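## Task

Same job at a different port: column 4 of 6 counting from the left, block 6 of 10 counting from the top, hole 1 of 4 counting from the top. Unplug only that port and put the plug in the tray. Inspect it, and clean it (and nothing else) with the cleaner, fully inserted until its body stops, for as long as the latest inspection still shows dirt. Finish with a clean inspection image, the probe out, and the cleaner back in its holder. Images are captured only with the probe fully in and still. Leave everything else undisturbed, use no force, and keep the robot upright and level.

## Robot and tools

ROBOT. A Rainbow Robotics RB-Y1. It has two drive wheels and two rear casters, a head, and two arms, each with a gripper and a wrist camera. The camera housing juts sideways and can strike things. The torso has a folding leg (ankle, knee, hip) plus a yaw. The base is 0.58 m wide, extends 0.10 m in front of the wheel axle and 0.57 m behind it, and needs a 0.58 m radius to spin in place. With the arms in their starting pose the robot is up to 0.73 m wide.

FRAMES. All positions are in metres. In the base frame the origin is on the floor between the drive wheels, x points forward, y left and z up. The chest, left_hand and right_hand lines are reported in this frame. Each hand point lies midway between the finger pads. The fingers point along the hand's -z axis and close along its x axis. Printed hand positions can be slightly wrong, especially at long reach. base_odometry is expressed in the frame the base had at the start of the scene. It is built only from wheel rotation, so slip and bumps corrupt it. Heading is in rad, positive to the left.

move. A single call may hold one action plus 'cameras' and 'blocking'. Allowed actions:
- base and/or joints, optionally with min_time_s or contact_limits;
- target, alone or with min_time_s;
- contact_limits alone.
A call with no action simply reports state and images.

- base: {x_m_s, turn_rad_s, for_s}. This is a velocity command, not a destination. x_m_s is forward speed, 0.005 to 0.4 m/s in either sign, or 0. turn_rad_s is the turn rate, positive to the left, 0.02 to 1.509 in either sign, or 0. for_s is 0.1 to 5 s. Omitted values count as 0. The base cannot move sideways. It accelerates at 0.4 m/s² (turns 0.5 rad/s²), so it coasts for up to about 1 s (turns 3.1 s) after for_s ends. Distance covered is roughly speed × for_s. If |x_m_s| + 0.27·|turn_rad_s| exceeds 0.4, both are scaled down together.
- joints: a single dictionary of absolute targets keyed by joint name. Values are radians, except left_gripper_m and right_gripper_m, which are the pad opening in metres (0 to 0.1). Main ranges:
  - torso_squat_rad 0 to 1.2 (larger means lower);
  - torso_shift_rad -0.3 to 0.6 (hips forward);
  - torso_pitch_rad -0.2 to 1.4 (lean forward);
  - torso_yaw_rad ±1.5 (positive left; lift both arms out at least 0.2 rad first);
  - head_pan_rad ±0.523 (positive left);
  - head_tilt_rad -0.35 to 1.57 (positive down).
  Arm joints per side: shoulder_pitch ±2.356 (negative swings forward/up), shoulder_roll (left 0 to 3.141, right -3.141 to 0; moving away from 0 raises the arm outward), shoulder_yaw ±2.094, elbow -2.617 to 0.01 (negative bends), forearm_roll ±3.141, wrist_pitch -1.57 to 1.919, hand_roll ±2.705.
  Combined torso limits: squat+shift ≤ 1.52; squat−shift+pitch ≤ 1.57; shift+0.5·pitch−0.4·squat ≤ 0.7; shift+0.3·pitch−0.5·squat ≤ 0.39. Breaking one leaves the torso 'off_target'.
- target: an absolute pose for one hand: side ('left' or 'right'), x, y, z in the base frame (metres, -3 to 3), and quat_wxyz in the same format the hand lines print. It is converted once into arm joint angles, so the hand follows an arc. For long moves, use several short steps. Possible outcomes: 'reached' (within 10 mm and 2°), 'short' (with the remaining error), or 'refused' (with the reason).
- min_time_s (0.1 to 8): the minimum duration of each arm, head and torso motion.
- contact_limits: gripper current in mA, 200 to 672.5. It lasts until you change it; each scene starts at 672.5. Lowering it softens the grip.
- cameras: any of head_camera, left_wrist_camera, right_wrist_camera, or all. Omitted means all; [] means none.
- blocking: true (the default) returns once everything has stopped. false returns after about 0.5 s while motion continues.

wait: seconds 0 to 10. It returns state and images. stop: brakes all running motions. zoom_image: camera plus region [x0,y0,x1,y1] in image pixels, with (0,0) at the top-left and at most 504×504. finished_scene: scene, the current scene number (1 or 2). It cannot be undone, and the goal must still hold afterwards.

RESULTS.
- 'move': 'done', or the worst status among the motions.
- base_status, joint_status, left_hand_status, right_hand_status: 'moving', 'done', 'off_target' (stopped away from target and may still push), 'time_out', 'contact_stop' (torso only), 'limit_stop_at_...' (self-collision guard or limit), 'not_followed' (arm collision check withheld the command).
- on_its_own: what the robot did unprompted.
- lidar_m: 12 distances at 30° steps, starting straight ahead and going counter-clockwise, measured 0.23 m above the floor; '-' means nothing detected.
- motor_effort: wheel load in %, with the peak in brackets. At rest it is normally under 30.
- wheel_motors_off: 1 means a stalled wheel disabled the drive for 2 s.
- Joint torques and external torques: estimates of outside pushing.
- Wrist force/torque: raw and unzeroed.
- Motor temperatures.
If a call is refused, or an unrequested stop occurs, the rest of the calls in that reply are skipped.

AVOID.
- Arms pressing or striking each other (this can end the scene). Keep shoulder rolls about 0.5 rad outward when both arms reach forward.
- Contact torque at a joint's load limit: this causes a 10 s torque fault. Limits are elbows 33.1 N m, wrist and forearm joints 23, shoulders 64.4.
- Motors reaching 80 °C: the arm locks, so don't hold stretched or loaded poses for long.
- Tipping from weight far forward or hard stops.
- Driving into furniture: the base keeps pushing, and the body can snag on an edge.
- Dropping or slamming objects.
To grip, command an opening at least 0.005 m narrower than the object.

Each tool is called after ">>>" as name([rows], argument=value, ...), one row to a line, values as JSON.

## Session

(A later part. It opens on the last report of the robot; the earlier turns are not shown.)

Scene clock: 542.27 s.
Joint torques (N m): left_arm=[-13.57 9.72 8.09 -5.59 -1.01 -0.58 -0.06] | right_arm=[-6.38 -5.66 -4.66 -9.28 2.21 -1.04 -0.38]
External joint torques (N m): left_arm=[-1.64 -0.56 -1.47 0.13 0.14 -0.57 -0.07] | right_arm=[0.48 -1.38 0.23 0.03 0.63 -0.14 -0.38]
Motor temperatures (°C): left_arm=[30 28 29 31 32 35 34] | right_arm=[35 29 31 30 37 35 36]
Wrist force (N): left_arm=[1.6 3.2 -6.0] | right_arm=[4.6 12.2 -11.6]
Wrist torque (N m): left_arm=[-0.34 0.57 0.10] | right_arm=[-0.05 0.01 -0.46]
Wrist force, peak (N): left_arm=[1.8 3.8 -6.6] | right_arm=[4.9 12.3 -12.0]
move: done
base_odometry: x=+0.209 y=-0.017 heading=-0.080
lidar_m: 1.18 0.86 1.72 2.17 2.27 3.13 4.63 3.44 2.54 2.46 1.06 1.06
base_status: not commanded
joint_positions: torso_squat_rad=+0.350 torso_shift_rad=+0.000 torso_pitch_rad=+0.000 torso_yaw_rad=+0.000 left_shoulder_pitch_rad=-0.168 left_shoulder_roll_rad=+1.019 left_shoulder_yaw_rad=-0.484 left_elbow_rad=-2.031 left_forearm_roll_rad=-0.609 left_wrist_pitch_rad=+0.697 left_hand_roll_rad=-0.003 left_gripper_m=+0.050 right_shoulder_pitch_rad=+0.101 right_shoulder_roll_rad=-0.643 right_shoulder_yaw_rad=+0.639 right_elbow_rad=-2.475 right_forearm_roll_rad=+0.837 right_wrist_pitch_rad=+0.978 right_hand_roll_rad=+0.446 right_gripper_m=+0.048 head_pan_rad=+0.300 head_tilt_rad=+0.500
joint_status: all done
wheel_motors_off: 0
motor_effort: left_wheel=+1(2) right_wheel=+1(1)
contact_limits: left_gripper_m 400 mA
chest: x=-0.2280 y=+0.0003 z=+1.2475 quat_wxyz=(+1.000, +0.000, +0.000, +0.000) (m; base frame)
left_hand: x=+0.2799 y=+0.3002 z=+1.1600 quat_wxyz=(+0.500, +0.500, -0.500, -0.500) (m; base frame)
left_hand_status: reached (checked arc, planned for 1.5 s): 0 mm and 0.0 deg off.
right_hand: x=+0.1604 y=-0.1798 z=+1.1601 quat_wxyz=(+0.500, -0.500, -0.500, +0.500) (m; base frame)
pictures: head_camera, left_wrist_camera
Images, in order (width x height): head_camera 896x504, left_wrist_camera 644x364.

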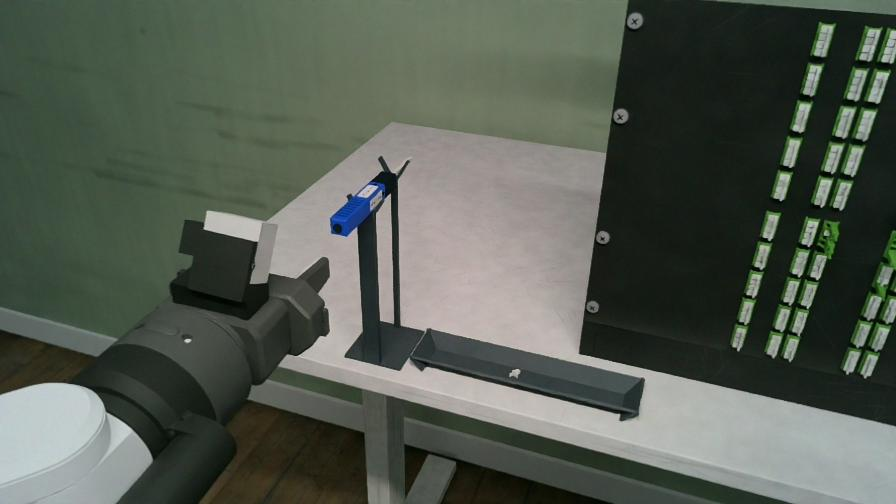

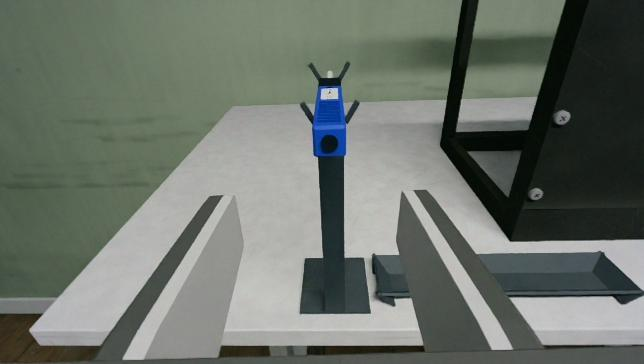

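>>> move(target={"side":"left","x":0.31,"y":0.296,"z":1.151,"quat_wxyz":[0.49375,0.49375,-0.50625,-0.50625]}, min_time_s=1.5, cameras=["head_camera","left_wrist_camera"])

>>> zoom_image(camera="left_wrist_camera", region=[240, 40, 400, 200])

Scene clock: 570.60 s.
Joint torques (N m): left_arm=[-15.4 9.85 8.28 -5.69 -1.14 -0.37 0.25] | right_arm=[-6.32 -4.65 -3.88 -9.63 2.07 -1.03 -0.23]
External joint torques (N m): left_arm=[-1.94 -0.47 -1.43 0.08 -0.13 -0.39 0.24] | right_arm=[0.55 -0.38 1.01 -0.32 0.49 -0.13 -0.23]
Motor temperatures (°C): left_arm=[30 28 29 31 32 35 34] | right_arm=[34 29 31 31 37 35 35]
Wrist force (N): left_arm=[1.7 3.6 -5.9] | right_arm=[5.1 12.0 -11.5]
Wrist torque (N m): left_arm=[-0.37 0.56 0.13] | right_arm=[-0.02 0.09 -0.46]
Wrist force, peak (N): left_arm=[1.7 3.2 -6.5] | right_arm=[5.0 12.1 -12.0]
move: done
base_odometry: x=+0.209 y=-0.017 heading=-0.080
lidar_m: 1.18 0.88 1.74 2.17 2.27 3.15 4.65 3.43 2.55 2.45 1.06 1.08
base_status: not commanded
joint_positions: torso_squat_rad=+0.350 torso_shift_rad=+0.000 torso_pitch_rad=+0.000 torso_yaw_rad=+0.000 left_shoulder_pitch_rad=-0.259 left_shoulder_roll_rad=+0.963 left_shoulder_yaw_rad=-0.513 left_elbow_rad=-1.884 left_forearm_roll_rad=-0.623 left_wrist_pitch_rad=+0.610 left_hand_roll_rad=+0.011 left_gripper_m=+0.050 right_shoulder_pitch_rad=+0.101 right_shoulder_roll_rad=-0.643 right_shoulder_yaw_rad=+0.639 right_elbow_rad=-2.475 right_forearm_roll_rad=+0.837 right_wrist_pitch_rad=+0.978 right_hand_roll_rad=+0.446 right_gripper_m=+0.048 head_pan_rad=+0.300 head_tilt_rad=+0.500
joint_status: all done
wheel_motors_off: 0
motor_effort: left_wheel=+1(2) right_wheel=+0(1)
contact_limits: left_gripper_m 400 mA
chest: x=-0.2280 y=+0.0003 z=+1.2475 quat_wxyz=(+1.000, +0.000, +0.000, +0.000) (m; base frame)
left_hand: x=+0.3097 y=+0.2961 z=+1.1510 quat_wxyz=(+0.494, +0.494, -0.506, -0.506) (m; base frame)
left_hand_status: reached (checked arc, planned for 1.5 s): 0 mm and 0.1 deg off.
right_hand: x=+0.1604 y=-0.1798 z=+1.1601 quat_wxyz=(+0.500, -0.500, -0.500, +0.500) (m; base frame)
pictures: head_camera, left_wrist_camera
Images, in order (width x height): head_camera 896x504, left_wrist_camera 644x364.

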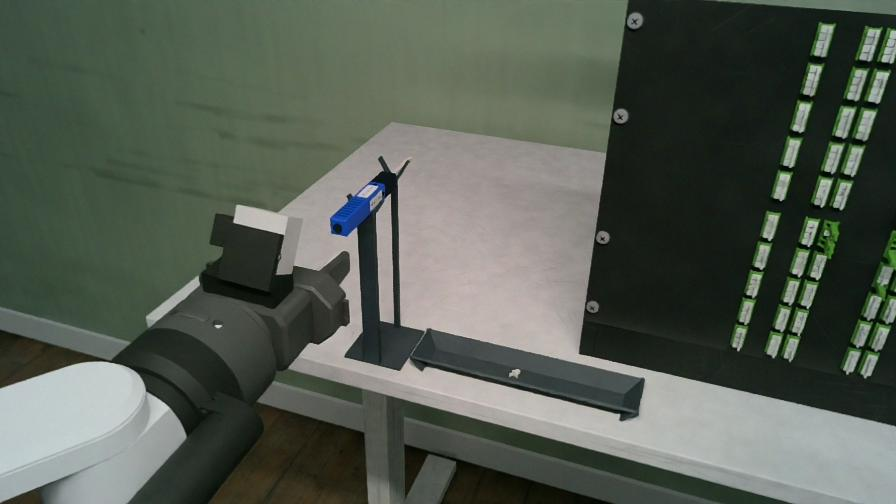

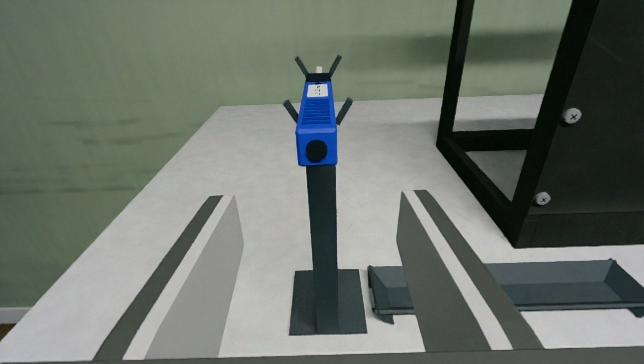

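Scaled by 3.150 from the camera's 644x364 image, which has a finer 1265x715 frame.

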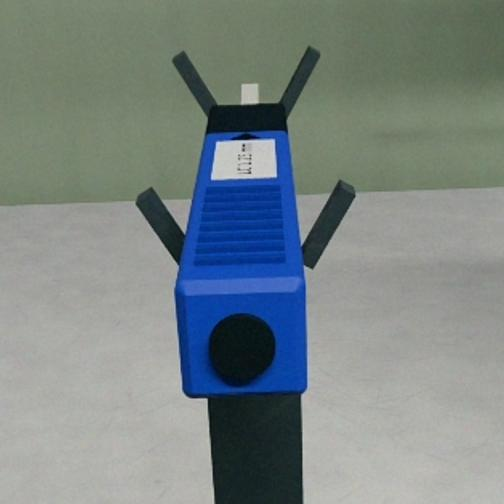

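>>> move(joints={"left_gripper_m":0.036}, cameras=[])

>>> move(target={"side":"left","x":0.36,"y":0.2962,"z":1.1522,"quat_wxyz":[0.49375,0.49375,-0.50625,-0.50625]}, min_time_s=2, cameras=["head_camera","left_wrist_camera"])

>>> move(target={"side":"left","x":0.385,"y":0.2956,"z":1.1522,"quat_wxyz":[0.49375,0.49375,-0.50625,-0.50625]}, min_time_s=2, cameras=["head_camera","left_wrist_camera"])

Scene clock: 581.53 s.
Joint torques (N m): left_arm=[-15.11 9.5 8.18 -5.46 -1.3 -0.45 0.42] | right_arm=[-6.66 -5.12 -3.95 -9.76 2.04 -0.89 -0.4]
External joint torques (N m): left_arm=[-1.66 -0.82 -1.54 0.31 -0.29 -0.47 0.4] | right_arm=[0.21 -0.84 0.94 -0.44 0.46 0 -0.4]
Motor temperatures (°C): left_arm=[30 28 29 30 32 35 34] | right_arm=[34 29 31 31 37 35 35]
Wrist force (N): left_arm=[1.8 3.1 -5.9] | right_arm=[5.0 12.4 -11.5]
Wrist torque (N m): left_arm=[-0.32 0.53 0.12] | right_arm=[-0.05 0.07 -0.47]
Wrist force, peak (N): left_arm=[1.9 3.8 -6.0] | right_arm=[4.9 12.5 -11.8]
move: done
base_odometry: x=+0.209 y=-0.017 heading=-0.080
lidar_m: 1.18 0.87 1.72 2.18 2.27 3.15 4.64 3.43 2.54 2.46 1.07 1.08
base_status: not commanded
joint_positions: torso_squat_rad=+0.350 torso_shift_rad=+0.000 torso_pitch_rad=+0.000 torso_yaw_rad=+0.000 left_shoulder_pitch_rad=-0.259 left_shoulder_roll_rad=+0.963 left_shoulder_yaw_rad=-0.513 left_elbow_rad=-1.884 left_forearm_roll_rad=-0.623 left_wrist_pitch_rad=+0.610 left_hand_roll_rad=+0.011 left_gripper_m=+0.036 right_shoulder_pitch_rad=+0.101 right_shoulder_roll_rad=-0.643 right_shoulder_yaw_rad=+0.639 right_elbow_rad=-2.475 right_forearm_roll_rad=+0.837 right_wrist_pitch_rad=+0.978 right_hand_roll_rad=+0.446 right_gripper_m=+0.048 head_pan_rad=+0.300 head_tilt_rad=+0.500
joint_status: all done
wheel_motors_off: 0
motor_effort: left_wheel=+1(2) right_wheel=-1(1)
contact_limits: left_gripper_m 400 mA
chest: x=-0.2280 y=+0.0003 z=+1.2475 quat_wxyz=(+1.000, +0.000, +0.000, +0.000) (m; base frame)
left_hand: x=+0.3097 y=+0.2961 z=+1.1510 quat_wxyz=(+0.494, +0.494, -0.506, -0.506) (m; base frame)
right_hand: x=+0.1604 y=-0.1798 z=+1.1601 quat_wxyz=(+0.500, -0.500, -0.500, +0.500) (m; base frame)
pictures: none
No camera images: "cameras" was empty.

Scene clock: 583.87 s.
Joint torques (N m): left_arm=[-17.65 9.74 7.84 -5.37 -0.64 -0.34 -0.06] | right_arm=[-5.99 -5.08 -4.09 -9.69 2.13 -1.03 -0.39]
External joint torques (N m): left_arm=[-1.54 -0.69 -1.91 0.37 0.22 -0.35 -0.07] | right_arm=[0.87 -0.8 0.79 -0.37 0.55 -0.13 -0.38]
Motor temperatures (°C): left_arm=[30 28 29 30 32 35 34] | right_arm=[34 29 31 31 37 35 35]
Wrist force (N): left_arm=[1.8 3.2 -5.7] | right_arm=[4.8 11.9 -10.9]
Wrist torque (N m): left_arm=[-0.32 0.54 0.14] | right_arm=[-0.02 0.03 -0.47]
Wrist force, peak (N): left_arm=[1.7 3.8 -6.2] | right_arm=[5.1 12.4 -11.8]
move: done
base_odometry: x=+0.209 y=-0.017 heading=-0.080
lidar_m: 1.19 0.87 1.72 2.17 2.27 3.15 4.65 3.45 2.54 2.46 1.06 1.07
base_status: not commanded
joint_positions: torso_squat_rad=+0.350 torso_shift_rad=+0.000 torso_pitch_rad=+0.000 torso_yaw_rad=+0.000 left_shoulder_pitch_rad=-0.422 left_shoulder_roll_rad=+0.883 left_shoulder_yaw_rad=-0.543 left_elbow_rad=-1.653 left_forearm_roll_rad=-0.603 left_wrist_pitch_rad=+0.517 left_hand_roll_rad=+0.001 left_gripper_m=+0.036 right_shoulder_pitch_rad=+0.101 right_shoulder_roll_rad=-0.643 right_shoulder_yaw_rad=+0.639 right_elbow_rad=-2.475 right_forearm_roll_rad=+0.837 right_wrist_pitch_rad=+0.978 right_hand_roll_rad=+0.446 right_gripper_m=+0.048 head_pan_rad=+0.300 head_tilt_rad=+0.500
joint_status: all done
wheel_motors_off: 0
motor_effort: left_wheel=+1(2) right_wheel=+0(1)
contact_limits: left_gripper_m 400 mA
chest: x=-0.2280 y=+0.0003 z=+1.2475 quat_wxyz=(+1.000, +0.000, +0.000, +0.000) (m; base frame)
left_hand: x=+0.3599 y=+0.2964 z=+1.1522 quat_wxyz=(+0.494, +0.494, -0.506, -0.506) (m; base frame)
left_hand_status: reached (checked arc, planned for 2.0 s): 0 mm and 0.0 deg off.
right_hand: x=+0.1604 y=-0.1798 z=+1.1601 quat_wxyz=(+0.500, -0.500, -0.500, +0.500) (m; base frame)
pictures: head_camera, left_wrist_camera
Images, in order (width x height): head_camera 896x504, left_wrist_camera 644x364.

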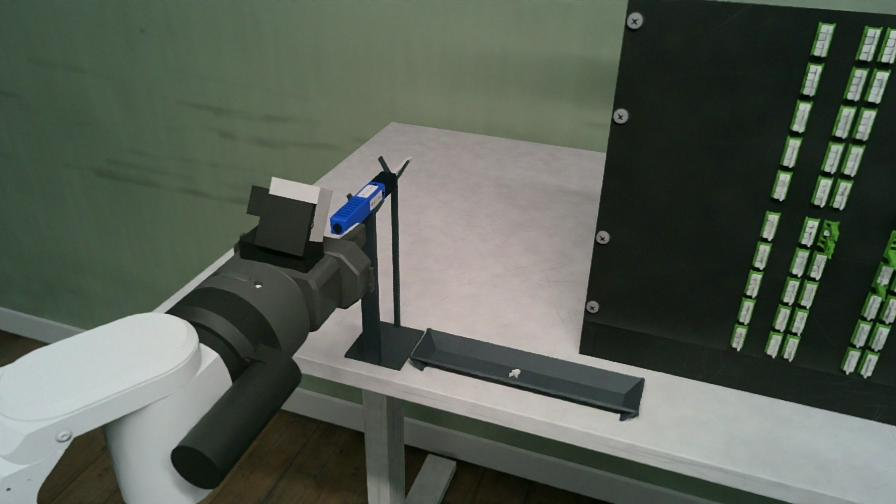

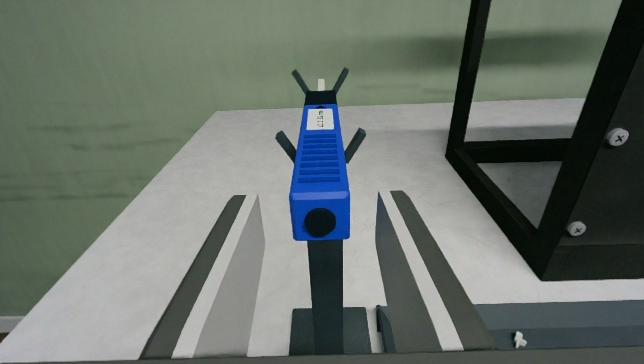

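Scene clock: 586.20 s.
Joint torques (N m): left_arm=[-19.39 9.91 7.6 -5.71 -1.08 -0.48 0.34] | right_arm=[-5.92 -5.01 -4.09 -9.41 2.21 -0.96 -0.44]
External joint torques (N m): left_arm=[-1.96 -0.51 -1.93 0.08 -0.32 -0.49 0.33] | right_arm=[0.95 -0.73 0.8 -0.09 0.63 -0.06 -0.44]
Motor temperatures (°C): left_arm=[30 28 29 30 32 35 34] | right_arm=[34 29 31 31 37 35 35]
Wrist force (N): left_arm=[1.1 3.7 -5.5] | right_arm=[4.9 12.3 -11.4]
Wrist torque (N m): left_arm=[-0.38 0.48 0.13] | right_arm=[-0.07 0.06 -0.47]
Wrist force, peak (N): left_arm=[1.2 3.9 -6.6] | right_arm=[5.0 12.5 -11.7]
move: done
base_odometry: x=+0.209 y=-0.017 heading=-0.080
lidar_m: 1.19 0.86 1.74 2.17 2.27 3.14 4.64 3.45 2.55 2.46 1.06 1.06
base_status: not commanded
joint_positions: torso_squat_rad=+0.350 torso_shift_rad=+0.000 torso_pitch_rad=+0.000 torso_yaw_rad=+0.000 left_shoulder_pitch_rad=-0.502 left_shoulder_roll_rad=+0.835 left_shoulder_yaw_rad=-0.553 left_elbow_rad=-1.523 left_forearm_roll_rad=-0.611 left_wrist_pitch_rad=+0.463 left_hand_roll_rad=+0.005 left_gripper_m=+0.036 right_shoulder_pitch_rad=+0.101 right_shoulder_roll_rad=-0.643 right_shoulder_yaw_rad=+0.639 right_elbow_rad=-2.475 right_forearm_roll_rad=+0.837 right_wrist_pitch_rad=+0.978 right_hand_roll_rad=+0.446 right_gripper_m=+0.048 head_pan_rad=+0.300 head_tilt_rad=+0.500
joint_status: all done
wheel_motors_off: 0
motor_effort: left_wheel=+1(2) right_wheel=+0(1)
contact_limits: left_gripper_m 400 mA
chest: x=-0.2280 y=+0.0003 z=+1.2475 quat_wxyz=(+1.000, +0.000, +0.000, +0.000) (m; base frame)
left_hand: x=+0.3847 y=+0.2958 z=+1.1521 quat_wxyz=(+0.494, +0.494, -0.506, -0.506) (m; base frame)
left_hand_status: reached (checked arc, planned for 2.0 s): 0 mm and 0.1 deg off.
right_hand: x=+0.1604 y=-0.1798 z=+1.1601 quat_wxyz=(+0.500, -0.500, -0.500, +0.500) (m; base frame)
pictures: head_camera, left_wrist_camera
Images, in order (width x height): head_camera 896x504, left_wrist_camera 644x364.

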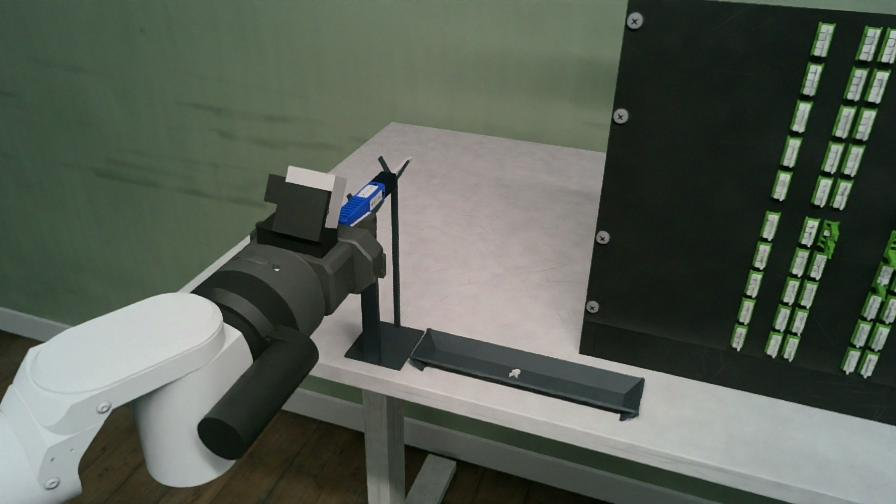

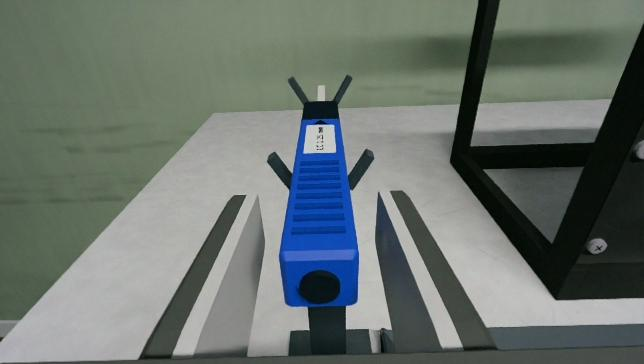

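>>> move(target={"side":"left","x":0.395,"y":0.2955,"z":1.1522,"quat_wxyz":[0.49375,0.49375,-0.50625,-0.50625]}, min_time_s=1, cameras=[])

>>> move(contact_limits={"left_gripper_m":300}, joints={"left_gripper_m":0.01}, cameras=["left_wrist_camera","head_camera"])

Scene clock: 594.60 s.
Joint torques (N m): left_arm=[-19.34 9.75 7.35 -5.64 -1.13 -0.36 0.38] | right_arm=[-6.46 -4.75 -4.34 -9.92 2.06 -1 -0.34]
External joint torques (N m): left_arm=[-1.41 -0.66 -2.04 0.18 -0.41 -0.38 0.36] | right_arm=[0.41 -0.47 0.55 -0.6 0.48 -0.1 -0.34]
Motor temperatures (°C): left_arm=[30 28 29 30 32 35 34] | right_arm=[34 29 31 31 37 35 35]
Wrist force (N): left_arm=[1.4 2.8 -5.8] | right_arm=[4.9 12.1 -11.5]
Wrist torque (N m): left_arm=[-0.30 0.53 0.12] | right_arm=[-0.03 0.04 -0.46]
Wrist force, peak (N): left_arm=[2.0 3.2 -6.5] | right_arm=[5.0 12.4 -11.7]
move: done
base_odometry: x=+0.209 y=-0.017 heading=-0.080
lidar_m: 1.19 0.88 1.73 2.17 2.27 3.15 4.64 3.44 2.56 2.45 1.07 1.08
base_status: not commanded
joint_positions: torso_squat_rad=+0.350 torso_shift_rad=+0.000 torso_pitch_rad=+0.000 torso_yaw_rad=+0.000 left_shoulder_pitch_rad=-0.532 left_shoulder_roll_rad=+0.816 left_shoulder_yaw_rad=-0.555 left_elbow_rad=-1.471 left_forearm_roll_rad=-0.617 left_wrist_pitch_rad=+0.441 left_hand_roll_rad=+0.009 left_gripper_m=+0.036 right_shoulder_pitch_rad=+0.101 right_shoulder_roll_rad=-0.643 right_shoulder_yaw_rad=+0.639 right_elbow_rad=-2.475 right_forearm_roll_rad=+0.837 right_wrist_pitch_rad=+0.978 right_hand_roll_rad=+0.446 right_gripper_m=+0.048 head_pan_rad=+0.300 head_tilt_rad=+0.500
joint_status: all done
wheel_motors_off: 0
motor_effort: left_wheel=+0(2) right_wheel=+0(1)
contact_limits: left_gripper_m 400 mA
chest: x=-0.2280 y=+0.0003 z=+1.2475 quat_wxyz=(+1.000, +0.000, +0.000, +0.000) (m; base frame)
left_hand: x=+0.3940 y=+0.2956 z=+1.1523 quat_wxyz=(+0.494, +0.494, -0.506, -0.506) (m; base frame)
left_hand_status: reached (checked arc, planned for 1.0 s): 1 mm and 0.1 deg off.
right_hand: x=+0.1604 y=-0.1798 z=+1.1601 quat_wxyz=(+0.500, -0.500, -0.500, +0.500) (m; base frame)
pictures: none
No camera images: "cameras" was empty.

Scene clock: 595.37 s.
Joint torques (N m): left_arm=[-19 10.04 7.57 -5.55 -0.86 0.01 0.44] | right_arm=[-6.4 -4.75 -4.7 -9.64 2.14 -1.09 -0.15]
External joint torques (N m): left_arm=[-1.07 -0.38 -1.82 0.27 -0.14 0 0.43] | right_arm=[0.46 -0.47 0.18 -0.32 0.56 -0.2 -0.14]
Motor temperatures (°C): left_arm=[30 28 29 30 32 35 34] | right_arm=[34 29 31 31 37 35 35]
Wrist force (N): left_arm=[2.6 3.5 -5.7] | right_arm=[5.2 11.8 -11.6]
Wrist torque (N m): left_arm=[-0.27 0.45 0.14] | right_arm=[0.00 0.08 -0.46]
Wrist force, peak (N): left_arm=[2.8 4.3 -6.0] | right_arm=[4.9 12.2 -12.0]
move: off_target
base_odometry: x=+0.209 y=-0.017 heading=-0.080
lidar_m: 1.18 0.87 1.73 2.17 2.27 3.14 4.64 3.43 2.53 2.46 1.06 1.08
base_status: not commanded
joint_positions: torso_squat_rad=+0.350 torso_shift_rad=+0.000 torso_pitch_rad=+0.000 torso_yaw_rad=+0.000 left_shoulder_pitch_rad=-0.532 left_shoulder_roll_rad=+0.816 left_shoulder_yaw_rad=-0.555 left_elbow_rad=-1.471 left_forearm_roll_rad=-0.617 left_wrist_pitch_rad=+0.441 left_hand_roll_rad=+0.009 left_gripper_m=+0.018 right_shoulder_pitch_rad=+0.101 right_shoulder_roll_rad=-0.643 right_shoulder_yaw_rad=+0.639 right_elbow_rad=-2.475 right_forearm_roll_rad=+0.837 right_wrist_pitch_rad=+0.978 right_hand_roll_rad=+0.446 right_gripper_m=+0.048 head_pan_rad=+0.300 head_tilt_rad=+0.500
joint_status: left_gripper_m off_target (ended at +0.018, target +0.010)
wheel_motors_off: 0
motor_effort: left_wheel=+1(2) right_wheel=+0(1)
contact_limits: left_gripper_m 300 mA
chest: x=-0.2280 y=+0.0003 z=+1.2475 quat_wxyz=(+1.000, +0.000, +0.000, +0.000) (m; base frame)
left_hand: x=+0.3940 y=+0.2955 z=+1.1524 quat_wxyz=(+0.494, +0.494, -0.506, -0.506) (m; base frame)
right_hand: x=+0.1604 y=-0.1798 z=+1.1601 quat_wxyz=(+0.500, -0.500, -0.500, +0.500) (m; base frame)
pictures: head_camera, left_wrist_camera
Images, in order (width x height): head_camera 896x504, left_wrist_camera 644x364.

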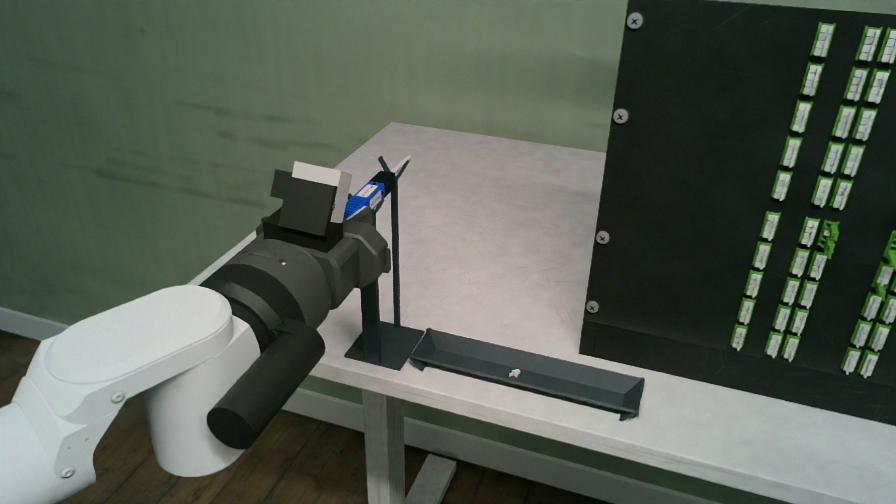

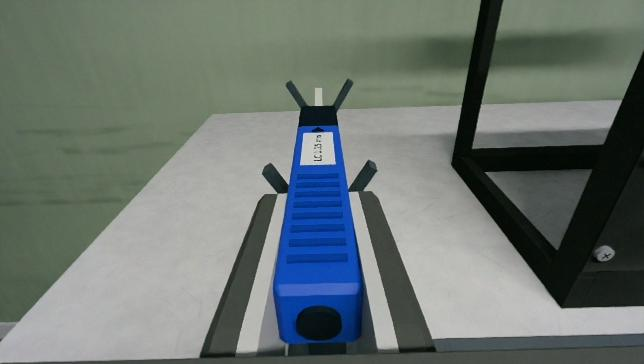

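>>> zoom_image(camera="left_wrist_camera", region=[240, 60, 400, 220])

>>> move(contact_limits={"left_gripper_m":600}, joints={"left_gripper_m":0.005}, cameras=[])

>>> move(target={"side":"left","x":0.394,"y":0.2955,"z":1.165,"quat_wxyz":[0.49375,0.49375,-0.50625,-0.50625]}, min_time_s=2, cameras=["head_camera","left_wrist_camera"])

>>> move(target={"side":"left","x":0.392,"y":0.2955,"z":1.21,"quat_wxyz":[0.49375,0.49375,-0.50625,-0.50625]}, min_time_s=2, cameras=["head_camera","left_wrist_camera"])

Scaled by 3.150 from the camera's 644x364 image, which has a finer 1265x715 frame.

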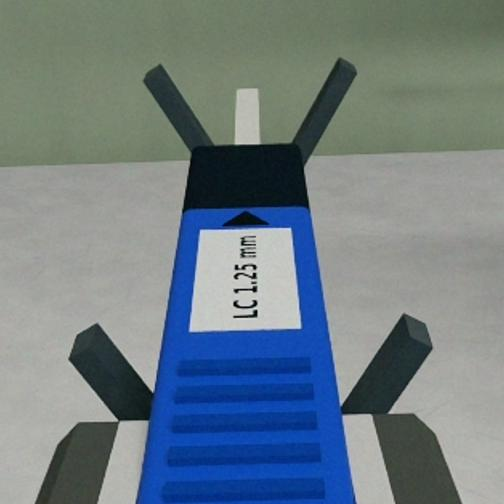

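Scene clock: 607.73 s.
Joint torques (N m): left_arm=[-19.33 9.94 7.8 -5.64 -0.77 0.1 0.29] | right_arm=[-6.07 -4.53 -4.18 -9.75 2.02 -1.08 -0.26]
External joint torques (N m): left_arm=[-1.4 -0.47 -1.6 0.19 -0.05 0.08 0.28] | right_arm=[0.79 -0.25 0.71 -0.43 0.44 -0.18 -0.25]
Motor temperatures (°C): left_arm=[31 28 29 30 32 35 34] | right_arm=[34 29 31 31 37 35 35]
Wrist force (N): left_arm=[2.7 3.8 -6.2] | right_arm=[5.0 12.1 -11.6]
Wrist torque (N m): left_arm=[-0.19 0.36 0.12] | right_arm=[-0.05 0.05 -0.45]
Wrist force, peak (N): left_arm=[2.6 4.4 -6.6] | right_arm=[5.2 12.4 -11.8]
move: off_target
base_odometry: x=+0.209 y=-0.017 heading=-0.080
lidar_m: 1.19 0.87 1.74 2.17 2.26 3.14 4.64 3.43 2.54 2.46 1.06 1.08
base_status: not commanded
joint_positions: torso_squat_rad=+0.350 torso_shift_rad=+0.000 torso_pitch_rad=+0.000 torso_yaw_rad=+0.000 left_shoulder_pitch_rad=-0.532 left_shoulder_roll_rad=+0.816 left_shoulder_yaw_rad=-0.555 left_elbow_rad=-1.471 left_forearm_roll_rad=-0.617 left_wrist_pitch_rad=+0.441 left_hand_roll_rad=+0.009 left_gripper_m=+0.017 right_shoulder_pitch_rad=+0.101 right_shoulder_roll_rad=-0.643 right_shoulder_yaw_rad=+0.639 right_elbow_rad=-2.475 right_forearm_roll_rad=+0.837 right_wrist_pitch_rad=+0.978 right_hand_roll_rad=+0.446 right_gripper_m=+0.048 head_pan_rad=+0.300 head_tilt_rad=+0.500
joint_status: left_gripper_m off_target (ended at +0.017, target +0.005)
wheel_motors_off: 0
motor_effort: left_wheel=+0(1) right_wheel=+0(1)
contact_limits: left_gripper_m 600 mA
chest: x=-0.2280 y=+0.0003 z=+1.2475 quat_wxyz=(+1.000, +0.000, +0.000, +0.000) (m; base frame)
left_hand: x=+0.3940 y=+0.2955 z=+1.1524 quat_wxyz=(+0.494, +0.494, -0.506, -0.506) (m; base frame)
right_hand: x=+0.1604 y=-0.1798 z=+1.1601 quat_wxyz=(+0.500, -0.500, -0.500, +0.500) (m; base frame)
pictures: none
No camera images: "cameras" was empty.

Scene clock: 610.07 s.
Joint torques (N m): left_arm=[-19.95 12.5 7.86 -6.96 -0.67 0.21 -0.09] | right_arm=[-6.31 -5.17 -4.3 -9.82 2.14 -1.07 -0.45]
External joint torques (N m): left_arm=[-1.97 1.92 -1.8 -1.41 0.09 0.23 -0.1] | right_arm=[0.55 -0.89 0.59 -0.51 0.56 -0.17 -0.44]
Motor temperatures (°C): left_arm=[31 28 29 30 32 35 34] | right_arm=[34 29 31 31 37 35 35]
Wrist force (N): left_arm=[1.6 2.9 -6.3] | right_arm=[5.1 12.2 -11.4]
Wrist torque (N m): left_arm=[-0.36 0.52 0.13] | right_arm=[-0.02 0.08 -0.45]
Wrist force, peak (N): left_arm=[2.8 3.7 -6.3] | right_arm=[4.7 12.5 -11.8]
move: done
base_odometry: x=+0.209 y=-0.017 heading=-0.080
lidar_m: 1.18 0.87 1.74 2.17 2.27 3.14 4.64 3.43 2.55 2.45 1.06 1.07
base_status: not commanded
joint_positions: torso_squat_rad=+0.350 torso_shift_rad=+0.000 torso_pitch_rad=+0.000 torso_yaw_rad=+0.000 left_shoulder_pitch_rad=-0.549 left_shoulder_roll_rad=+0.846 left_shoulder_yaw_rad=-0.569 left_elbow_rad=-1.499 left_forearm_roll_rad=-0.566 left_wrist_pitch_rad=+0.462 left_hand_roll_rad=-0.012 left_gripper_m=+0.017 right_shoulder_pitch_rad=+0.101 right_shoulder_roll_rad=-0.643 right_shoulder_yaw_rad=+0.639 right_elbow_rad=-2.475 right_forearm_roll_rad=+0.837 right_wrist_pitch_rad=+0.978 right_hand_roll_rad=+0.446 right_gripper_m=+0.048 head_pan_rad=+0.300 head_tilt_rad=+0.500
joint_status: all done
wheel_motors_off: 0
motor_effort: left_wheel=+0(2) right_wheel=+0(1)
contact_limits: left_gripper_m 600 mA
chest: x=-0.2280 y=+0.0003 z=+1.2475 quat_wxyz=(+1.000, +0.000, +0.000, +0.000) (m; base frame)
left_hand: x=+0.3940 y=+0.2955 z=+1.1642 quat_wxyz=(+0.493, +0.494, -0.507, -0.506) (m; base frame)
left_hand_status: reached (checked arc, planned for 2.0 s): 1 mm and 0.1 deg off.
right_hand: x=+0.1604 y=-0.1798 z=+1.1601 quat_wxyz=(+0.500, -0.500, -0.500, +0.500) (m; base frame)
pictures: head_camera, left_wrist_camera
Images, in order (width x height): head_camera 896x504, left_wrist_camera 644x364.

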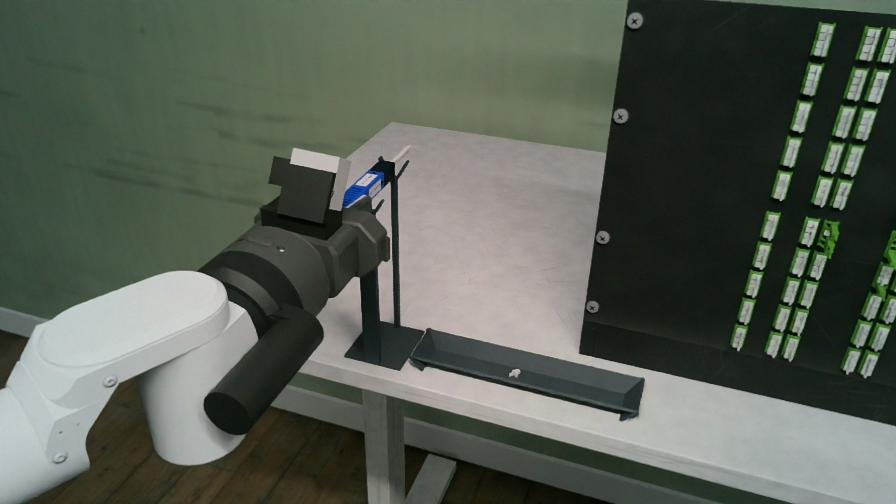

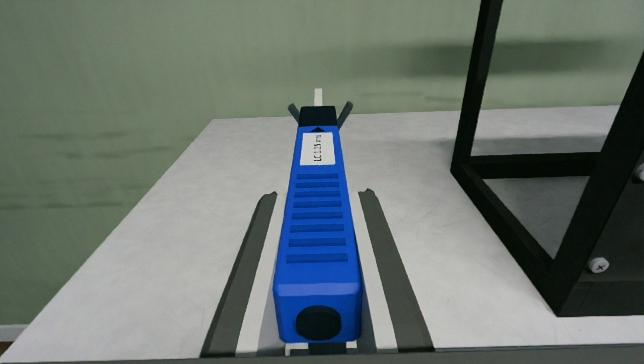

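Scene clock: 612.40 s.
Joint torques (N m): left_arm=[-20.03 13.11 8.48 -5.82 -0.85 -0.04 -0.03] | right_arm=[-6.07 -4.35 -3.86 -9.99 2.17 -0.87 -0.34]
External joint torques (N m): left_arm=[-1.95 2.04 -2.05 -1.36 0.04 0.15 -0.04] | right_arm=[0.8 -0.07 1.03 -0.67 0.59 0.02 -0.34]
Motor temperatures (°C): left_arm=[31 28 29 30 32 35 34] | right_arm=[34 29 31 31 37 35 35]
Wrist force (N): left_arm=[1.7 3.1 -6.1] | right_arm=[4.8 11.9 -11.4]
Wrist torque (N m): left_arm=[-0.34 0.56 0.11] | right_arm=[-0.03 0.03 -0.45]
Wrist force, peak (N): left_arm=[1.6 3.4 -6.3] | right_arm=[4.9 12.4 -11.8]
move: done
base_odometry: x=+0.209 y=-0.017 heading=-0.080
lidar_m: 1.19 0.87 1.73 2.17 2.26 3.13 4.65 3.45 2.55 2.46 1.06 1.07
base_status: not commanded
joint_positions: torso_squat_rad=+0.350 torso_shift_rad=+0.000 torso_pitch_rad=+0.000 torso_yaw_rad=+0.000 left_shoulder_pitch_rad=-0.620 left_shoulder_roll_rad=+0.958 left_shoulder_yaw_rad=-0.609 left_elbow_rad=-1.602 left_forearm_roll_rad=-0.365 left_wrist_pitch_rad=+0.544 left_hand_roll_rad=-0.096 left_gripper_m=+0.017 right_shoulder_pitch_rad=+0.101 right_shoulder_roll_rad=-0.643 right_shoulder_yaw_rad=+0.639 right_elbow_rad=-2.475 right_forearm_roll_rad=+0.837 right_wrist_pitch_rad=+0.978 right_hand_roll_rad=+0.446 right_gripper_m=+0.048 head_pan_rad=+0.300 head_tilt_rad=+0.500
joint_status: all done
wheel_motors_off: 0
motor_effort: left_wheel=+1(2) right_wheel=+1(1)
contact_limits: left_gripper_m 600 mA
chest: x=-0.2280 y=+0.0003 z=+1.2475 quat_wxyz=(+1.000, +0.000, +0.000, +0.000) (m; base frame)
left_hand: x=+0.3919 y=+0.2957 z=+1.2093 quat_wxyz=(+0.493, +0.494, -0.507, -0.506) (m; base frame)
left_hand_status: reached (checked arc, planned for 2.0 s): 1 mm and 0.1 deg off.
right_hand: x=+0.1604 y=-0.1798 z=+1.1601 quat_wxyz=(+0.500, -0.500, -0.500, +0.500) (m; base frame)
pictures: head_camera, left_wrist_camera
Images, in order (width x height): head_camera 896x504, left_wrist_camera 644x364.

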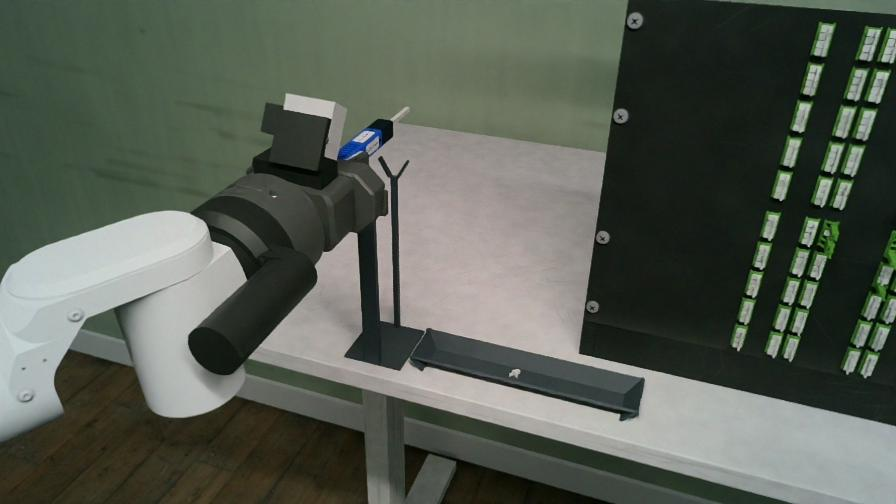

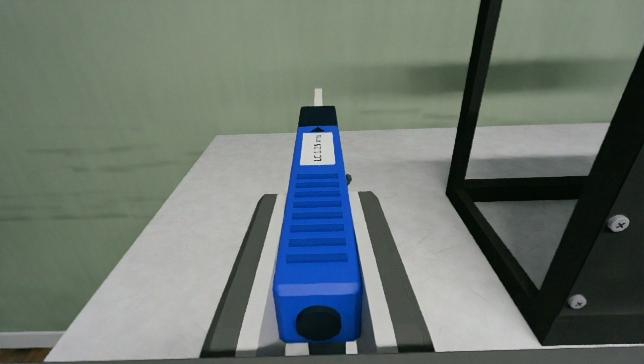

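>>> move(target={"side":"left","x":0.24,"y":0.25,"z":1.19,"quat_wxyz":[0.5,0.5,-0.5,-0.5]}, min_time_s=3, cameras=[])

>>> move(joints={"torso_yaw_rad":-0.5,"head_pan_rad":0.4,"head_tilt_rad":0.45}, cameras=["head_camera"])

>>> move(target={"side":"left","x":0.25,"y":-0.10,"z":1.17,"quat_wxyz":[0.5,0.5,-0.5,-0.5]}, min_time_s=2.5, cameras=[])

>>> move(target={"side":"left","x":0.26,"y":-0.192,"z":1.166,"quat_wxyz":[0.5,0.5,-0.5,-0.5]}, min_time_s=2.5, cameras=["head_camera","left_wrist_camera"])

>>> zoom_image(camera="left_wrist_camera", region=[260, 20, 380, 140])

>>> zoom_image(camera="head_camera", region=[500, 100, 700, 300])

Scene clock: 631.67 s.
Joint torques (N m): left_arm=[-10.02 10.41 10.03 -6.75 -1.84 -0.02 0.37] | right_arm=[-6.45 -5.04 -4.01 -9.88 2.14 -0.91 -0.29]
External joint torques (N m): left_arm=[1.04 1.62 1.15 -1.19 -0.32 0.17 0.36] | right_arm=[0.41 -0.76 0.88 -0.57 0.56 -0.02 -0.29]
Motor temperatures (°C): left_arm=[31 28 29 30 32 35 34] | right_arm=[34 29 31 31 37 35 35]
Wrist force (N): left_arm=[1.6 3.3 -5.8] | right_arm=[5.0 12.3 -11.7]
Wrist torque (N m): left_arm=[-0.40 0.54 0.14] | right_arm=[-0.06 0.09 -0.46]
Wrist force, peak (N): left_arm=[2.0 3.7 -6.4] | right_arm=[5.3 12.3 -11.8]
move: done
base_odometry: x=+0.209 y=-0.017 heading=-0.080
lidar_m: 1.19 0.87 1.73 2.16 2.26 3.14 4.64 3.43 2.56 2.46 1.05 1.08
base_status: not commanded
joint_positions: torso_squat_rad=+0.350 torso_shift_rad=+0.000 torso_pitch_rad=+0.000 torso_yaw_rad=+0.000 left_shoulder_pitch_rad=-0.224 left_shoulder_roll_rad=+1.058 left_shoulder_yaw_rad=-0.598 left_elbow_rad=-2.291 left_forearm_roll_rad=-0.542 left_wrist_pitch_rad=+0.980 left_hand_roll_rad=-0.096 left_gripper_m=+0.017 right_shoulder_pitch_rad=+0.101 right_shoulder_roll_rad=-0.643 right_shoulder_yaw_rad=+0.639 right_elbow_rad=-2.475 right_forearm_roll_rad=+0.837 right_wrist_pitch_rad=+0.978 right_hand_roll_rad=+0.446 right_gripper_m=+0.048 head_pan_rad=+0.300 head_tilt_rad=+0.500
joint_status: all done
wheel_motors_off: 0
motor_effort: left_wheel=+1(2) right_wheel=+0(1)
contact_limits: left_gripper_m 600 mA
chest: x=-0.2280 y=+0.0003 z=+1.2475 quat_wxyz=(+1.000, +0.000, +0.000, +0.000) (m; base frame)
left_hand: x=+0.2410 y=+0.2496 z=+1.1901 quat_wxyz=(+0.500, +0.500, -0.500, -0.500) (m; base frame)
left_hand_status: reached (checked arc, planned for 3.0 s): 1 mm and 0.1 deg off.
right_hand: x=+0.1604 y=-0.1798 z=+1.1601 quat_wxyz=(+0.500, -0.500, -0.500, +0.500) (m; base frame)
pictures: none
No camera images: "cameras" was empty.

Scene clock: 633.30 s.
Joint torques (N m): left_arm=[-10.3 10.56 9.92 -6.45 -1.73 -0.14 0.39] | right_arm=[-6.27 -4.36 -3.92 -9.58 1.97 -1.02 -0.29]
External joint torques (N m): left_arm=[0.76 1.78 1.04 -0.88 -0.21 0.05 0.37] | right_arm=[0.6 -0.07 0.97 -0.26 0.39 -0.12 -0.29]
Motor temperatures (°C): left_arm=[31 28 29 30 32 35 34] | right_arm=[34 29 31 31 37 35 35]
Wrist force (N): left_arm=[1.6 2.5 -5.3] | right_arm=[4.9 11.7 -11.6]
Wrist torque (N m): left_arm=[-0.29 0.55 0.11] | right_arm=[-0.01 0.06 -0.47]
Wrist force, peak (N): left_arm=[1.9 3.3 -6.5] | right_arm=[5.4 12.0 -12.1]
move: done
base_odometry: x=+0.209 y=-0.017 heading=-0.080
lidar_m: 1.19 0.88 1.72 2.17 2.28 3.14 4.65 3.45 2.54 2.46 1.07 1.06
base_status: not commanded
joint_positions: torso_squat_rad=+0.350 torso_shift_rad=+0.000 torso_pitch_rad=+0.000 torso_yaw_rad=-0.500 left_shoulder_pitch_rad=-0.223 left_shoulder_roll_rad=+1.058 left_shoulder_yaw_rad=-0.598 left_elbow_rad=-2.291 left_forearm_roll_rad=-0.542 left_wrist_pitch_rad=+0.981 left_hand_roll_rad=-0.096 left_gripper_m=+0.017 right_shoulder_pitch_rad=+0.101 right_shoulder_roll_rad=-0.643 right_shoulder_yaw_rad=+0.639 right_elbow_rad=-2.475 right_forearm_roll_rad=+0.837 right_wrist_pitch_rad=+0.978 right_hand_roll_rad=+0.446 right_gripper_m=+0.048 head_pan_rad=+0.400 head_tilt_rad=+0.450
joint_status: all done
wheel_motors_off: 0
motor_effort: left_wheel=+0(2) right_wheel=+0(1)
contact_limits: left_gripper_m 600 mA
chest: x=-0.2280 y=+0.0003 z=+1.2475 quat_wxyz=(+0.969, +0.000, +0.000, -0.247) (m; base frame)
left_hand: x=+0.3031 y=-0.0057 z=+1.1903 quat_wxyz=(+0.361, +0.360, -0.608, -0.608) (m; base frame)
right_hand: x=+0.0265 y=-0.3440 z=+1.1602 quat_wxyz=(+0.609, -0.608, -0.361, +0.361) (m; base frame)
pictures: head_camera
Images, in order (width x height): head_camera 896x504.

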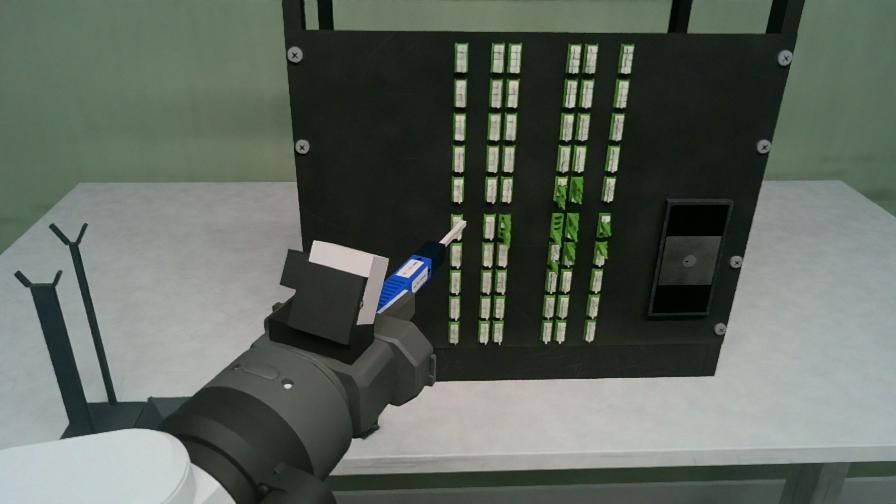

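Scene clock: 636.13 s.
Joint torques (N m): left_arm=[-15.77 -1.62 3.87 -7.28 -1.92 -0.68 0.14] | right_arm=[-6.77 -5.06 -4.27 -9.57 2.02 -1.17 -0.33]
External joint torques (N m): left_arm=[-1.59 -0.71 -1.3 -0.06 -0.14 0.04 0.12] | right_arm=[0.1 -0.77 0.62 -0.25 0.44 -0.27 -0.32]
Motor temperatures (°C): left_arm=[31 28 29 30 32 35 34] | right_arm=[34 29 31 31 37 35 35]
Wrist force (N): left_arm=[1.6 2.5 -5.9] | right_arm=[4.8 12.0 -11.0]
Wrist torque (N m): left_arm=[-0.29 0.53 0.09] | right_arm=[-0.03 0.05 -0.44]
Wrist force, peak (N): left_arm=[1.3 3.0 -6.6] | right_arm=[4.9 12.3 -11.8]
move: done
base_odometry: x=+0.209 y=-0.017 heading=-0.080
lidar_m: 1.19 0.87 1.73 2.17 2.28 3.14 4.65 3.45 2.54 2.46 1.06 1.09
base_status: not commanded
joint_positions: torso_squat_rad=+0.350 torso_shift_rad=+0.000 torso_pitch_rad=+0.000 torso_yaw_rad=-0.500 left_shoulder_pitch_rad=-0.522 left_shoulder_roll_rad=+0.259 left_shoulder_yaw_rad=-0.846 left_elbow_rad=-1.892 left_forearm_roll_rad=-1.005 left_wrist_pitch_rad=+1.669 left_hand_roll_rad=-0.383 left_gripper_m=+0.017 right_shoulder_pitch_rad=+0.101 right_shoulder_roll_rad=-0.643 right_shoulder_yaw_rad=+0.639 right_elbow_rad=-2.475 right_forearm_roll_rad=+0.837 right_wrist_pitch_rad=+0.978 right_hand_roll_rad=+0.446 right_gripper_m=+0.048 head_pan_rad=+0.400 head_tilt_rad=+0.450
joint_status: all done
wheel_motors_off: 0
motor_effort: left_wheel=+1(2) right_wheel=+0(1)
contact_limits: left_gripper_m 600 mA
chest: x=-0.2280 y=+0.0003 z=+1.2475 quat_wxyz=(+0.969, +0.000, +0.000, -0.247) (m; base frame)
left_hand: x=+0.2500 y=-0.0998 z=+1.1699 quat_wxyz=(+0.500, +0.500, -0.500, -0.500) (m; base frame)
left_hand_status: reached (checked arc, planned for 2.5 s): 0 mm and 0.0 deg off.
right_hand: x=+0.0265 y=-0.3440 z=+1.1602 quat_wxyz=(+0.609, -0.608, -0.361, +0.361) (m; base frame)
pictures: none
No camera images: "cameras" was empty.

Scene clock: 636.43 s.
Joint torques (N m): left_arm=[-15.85 -2.05 3.87 -7.04 -1.99 -0.65 0.03] | right_arm=[-6.7 -5.44 -4.32 -9.9 2.06 -1.2 -0.07]
External joint torques (N m): left_arm=[-1.67 -1.14 -1.3 0.18 -0.21 0.06 0.02] | right_arm=[0.17 -1.16 0.58 -0.59 0.48 -0.3 -0.07]
Motor temperatures (°C): left_arm=[31 28 29 30 32 35 34] | right_arm=[34 29 31 31 37 35 35]
Wrist force (N): left_arm=[1.5 3.2 -6.4] | right_arm=[5.0 12.3 -11.3]
Wrist torque (N m): left_arm=[-0.38 0.51 0.11] | right_arm=[-0.06 0.07 -0.47]
Wrist force, peak (N): left_arm=[1.5 3.2 -6.4] | right_arm=[5.0 12.2 -11.7]
move: refused
base_odometry: x=+0.209 y=-0.017 heading=-0.080
lidar_m: 1.19 0.88 1.72 2.18 2.27 3.13 4.65 3.45 2.55 2.46 1.05 1.08
base_status: not commanded
joint_positions: torso_squat_rad=+0.350 torso_shift_rad=+0.000 torso_pitch_rad=+0.000 torso_yaw_rad=-0.500 left_shoulder_pitch_rad=-0.522 left_shoulder_roll_rad=+0.259 left_shoulder_yaw_rad=-0.846 left_elbow_rad=-1.892 left_forearm_roll_rad=-1.005 left_wrist_pitch_rad=+1.669 left_hand_roll_rad=-0.383 left_gripper_m=+0.017 right_shoulder_pitch_rad=+0.101 right_shoulder_roll_rad=-0.643 right_shoulder_yaw_rad=+0.639 right_elbow_rad=-2.475 right_forearm_roll_rad=+0.837 right_wrist_pitch_rad=+0.978 right_hand_roll_rad=+0.446 right_gripper_m=+0.048 head_pan_rad=+0.400 head_tilt_rad=+0.450
joint_status: not commanded
wheel_motors_off: 0
motor_effort: left_wheel=+1(1) right_wheel=-1(1)
contact_limits: left_gripper_m 600 mA
chest: x=-0.2280 y=+0.0003 z=+1.2475 quat_wxyz=(+0.969, +0.000, +0.000, -0.247) (m; base frame)
left_hand: x=+0.2500 y=-0.0998 z=+1.1699 quat_wxyz=(+0.500, +0.500, -0.500, -0.500) (m; base frame)
left_hand_status: refused: the posture found for that pose stands 8 mm from the other arm (limit 20 mm). Nothing moved. The solve starts from where the arm stands: from another posture it may find a clear one.
right_hand: x=+0.0265 y=-0.3440 z=+1.1602 quat_wxyz=(+0.609, -0.608, -0.361, +0.361) (m; base frame)
pictures: head_camera, left_wrist_camera
Images, in order (width x height): head_camera 896x504, left_wrist_camera 644x364.

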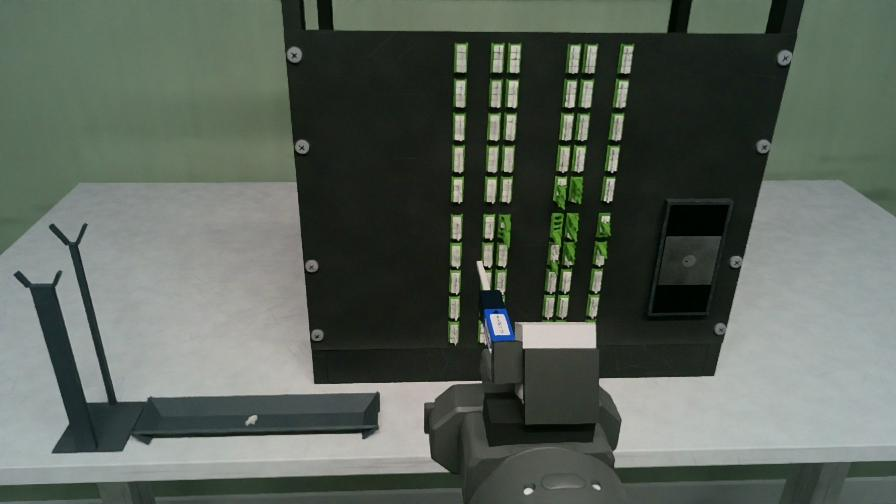

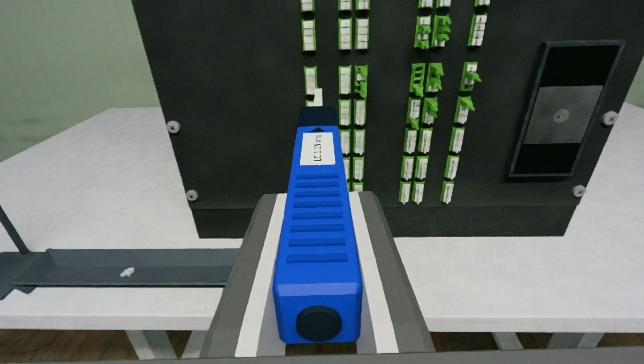

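Scaled by 4.200 from the camera's 644x364 image, which has a finer 1265x715 frame.

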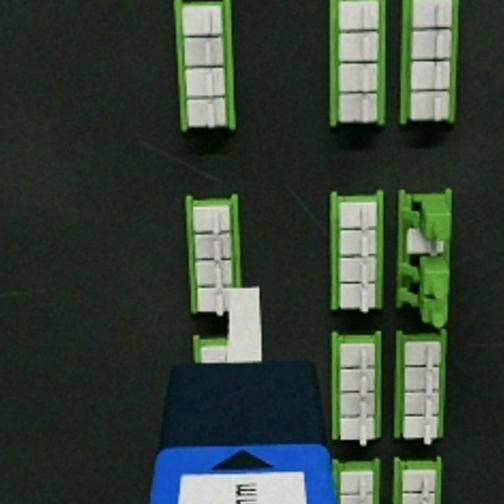

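Scaled by 2.520 from the camera's 896x504 image, which has a finer 1280x720 frame.

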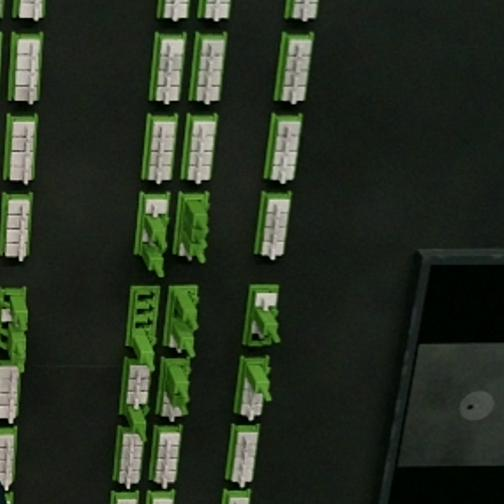

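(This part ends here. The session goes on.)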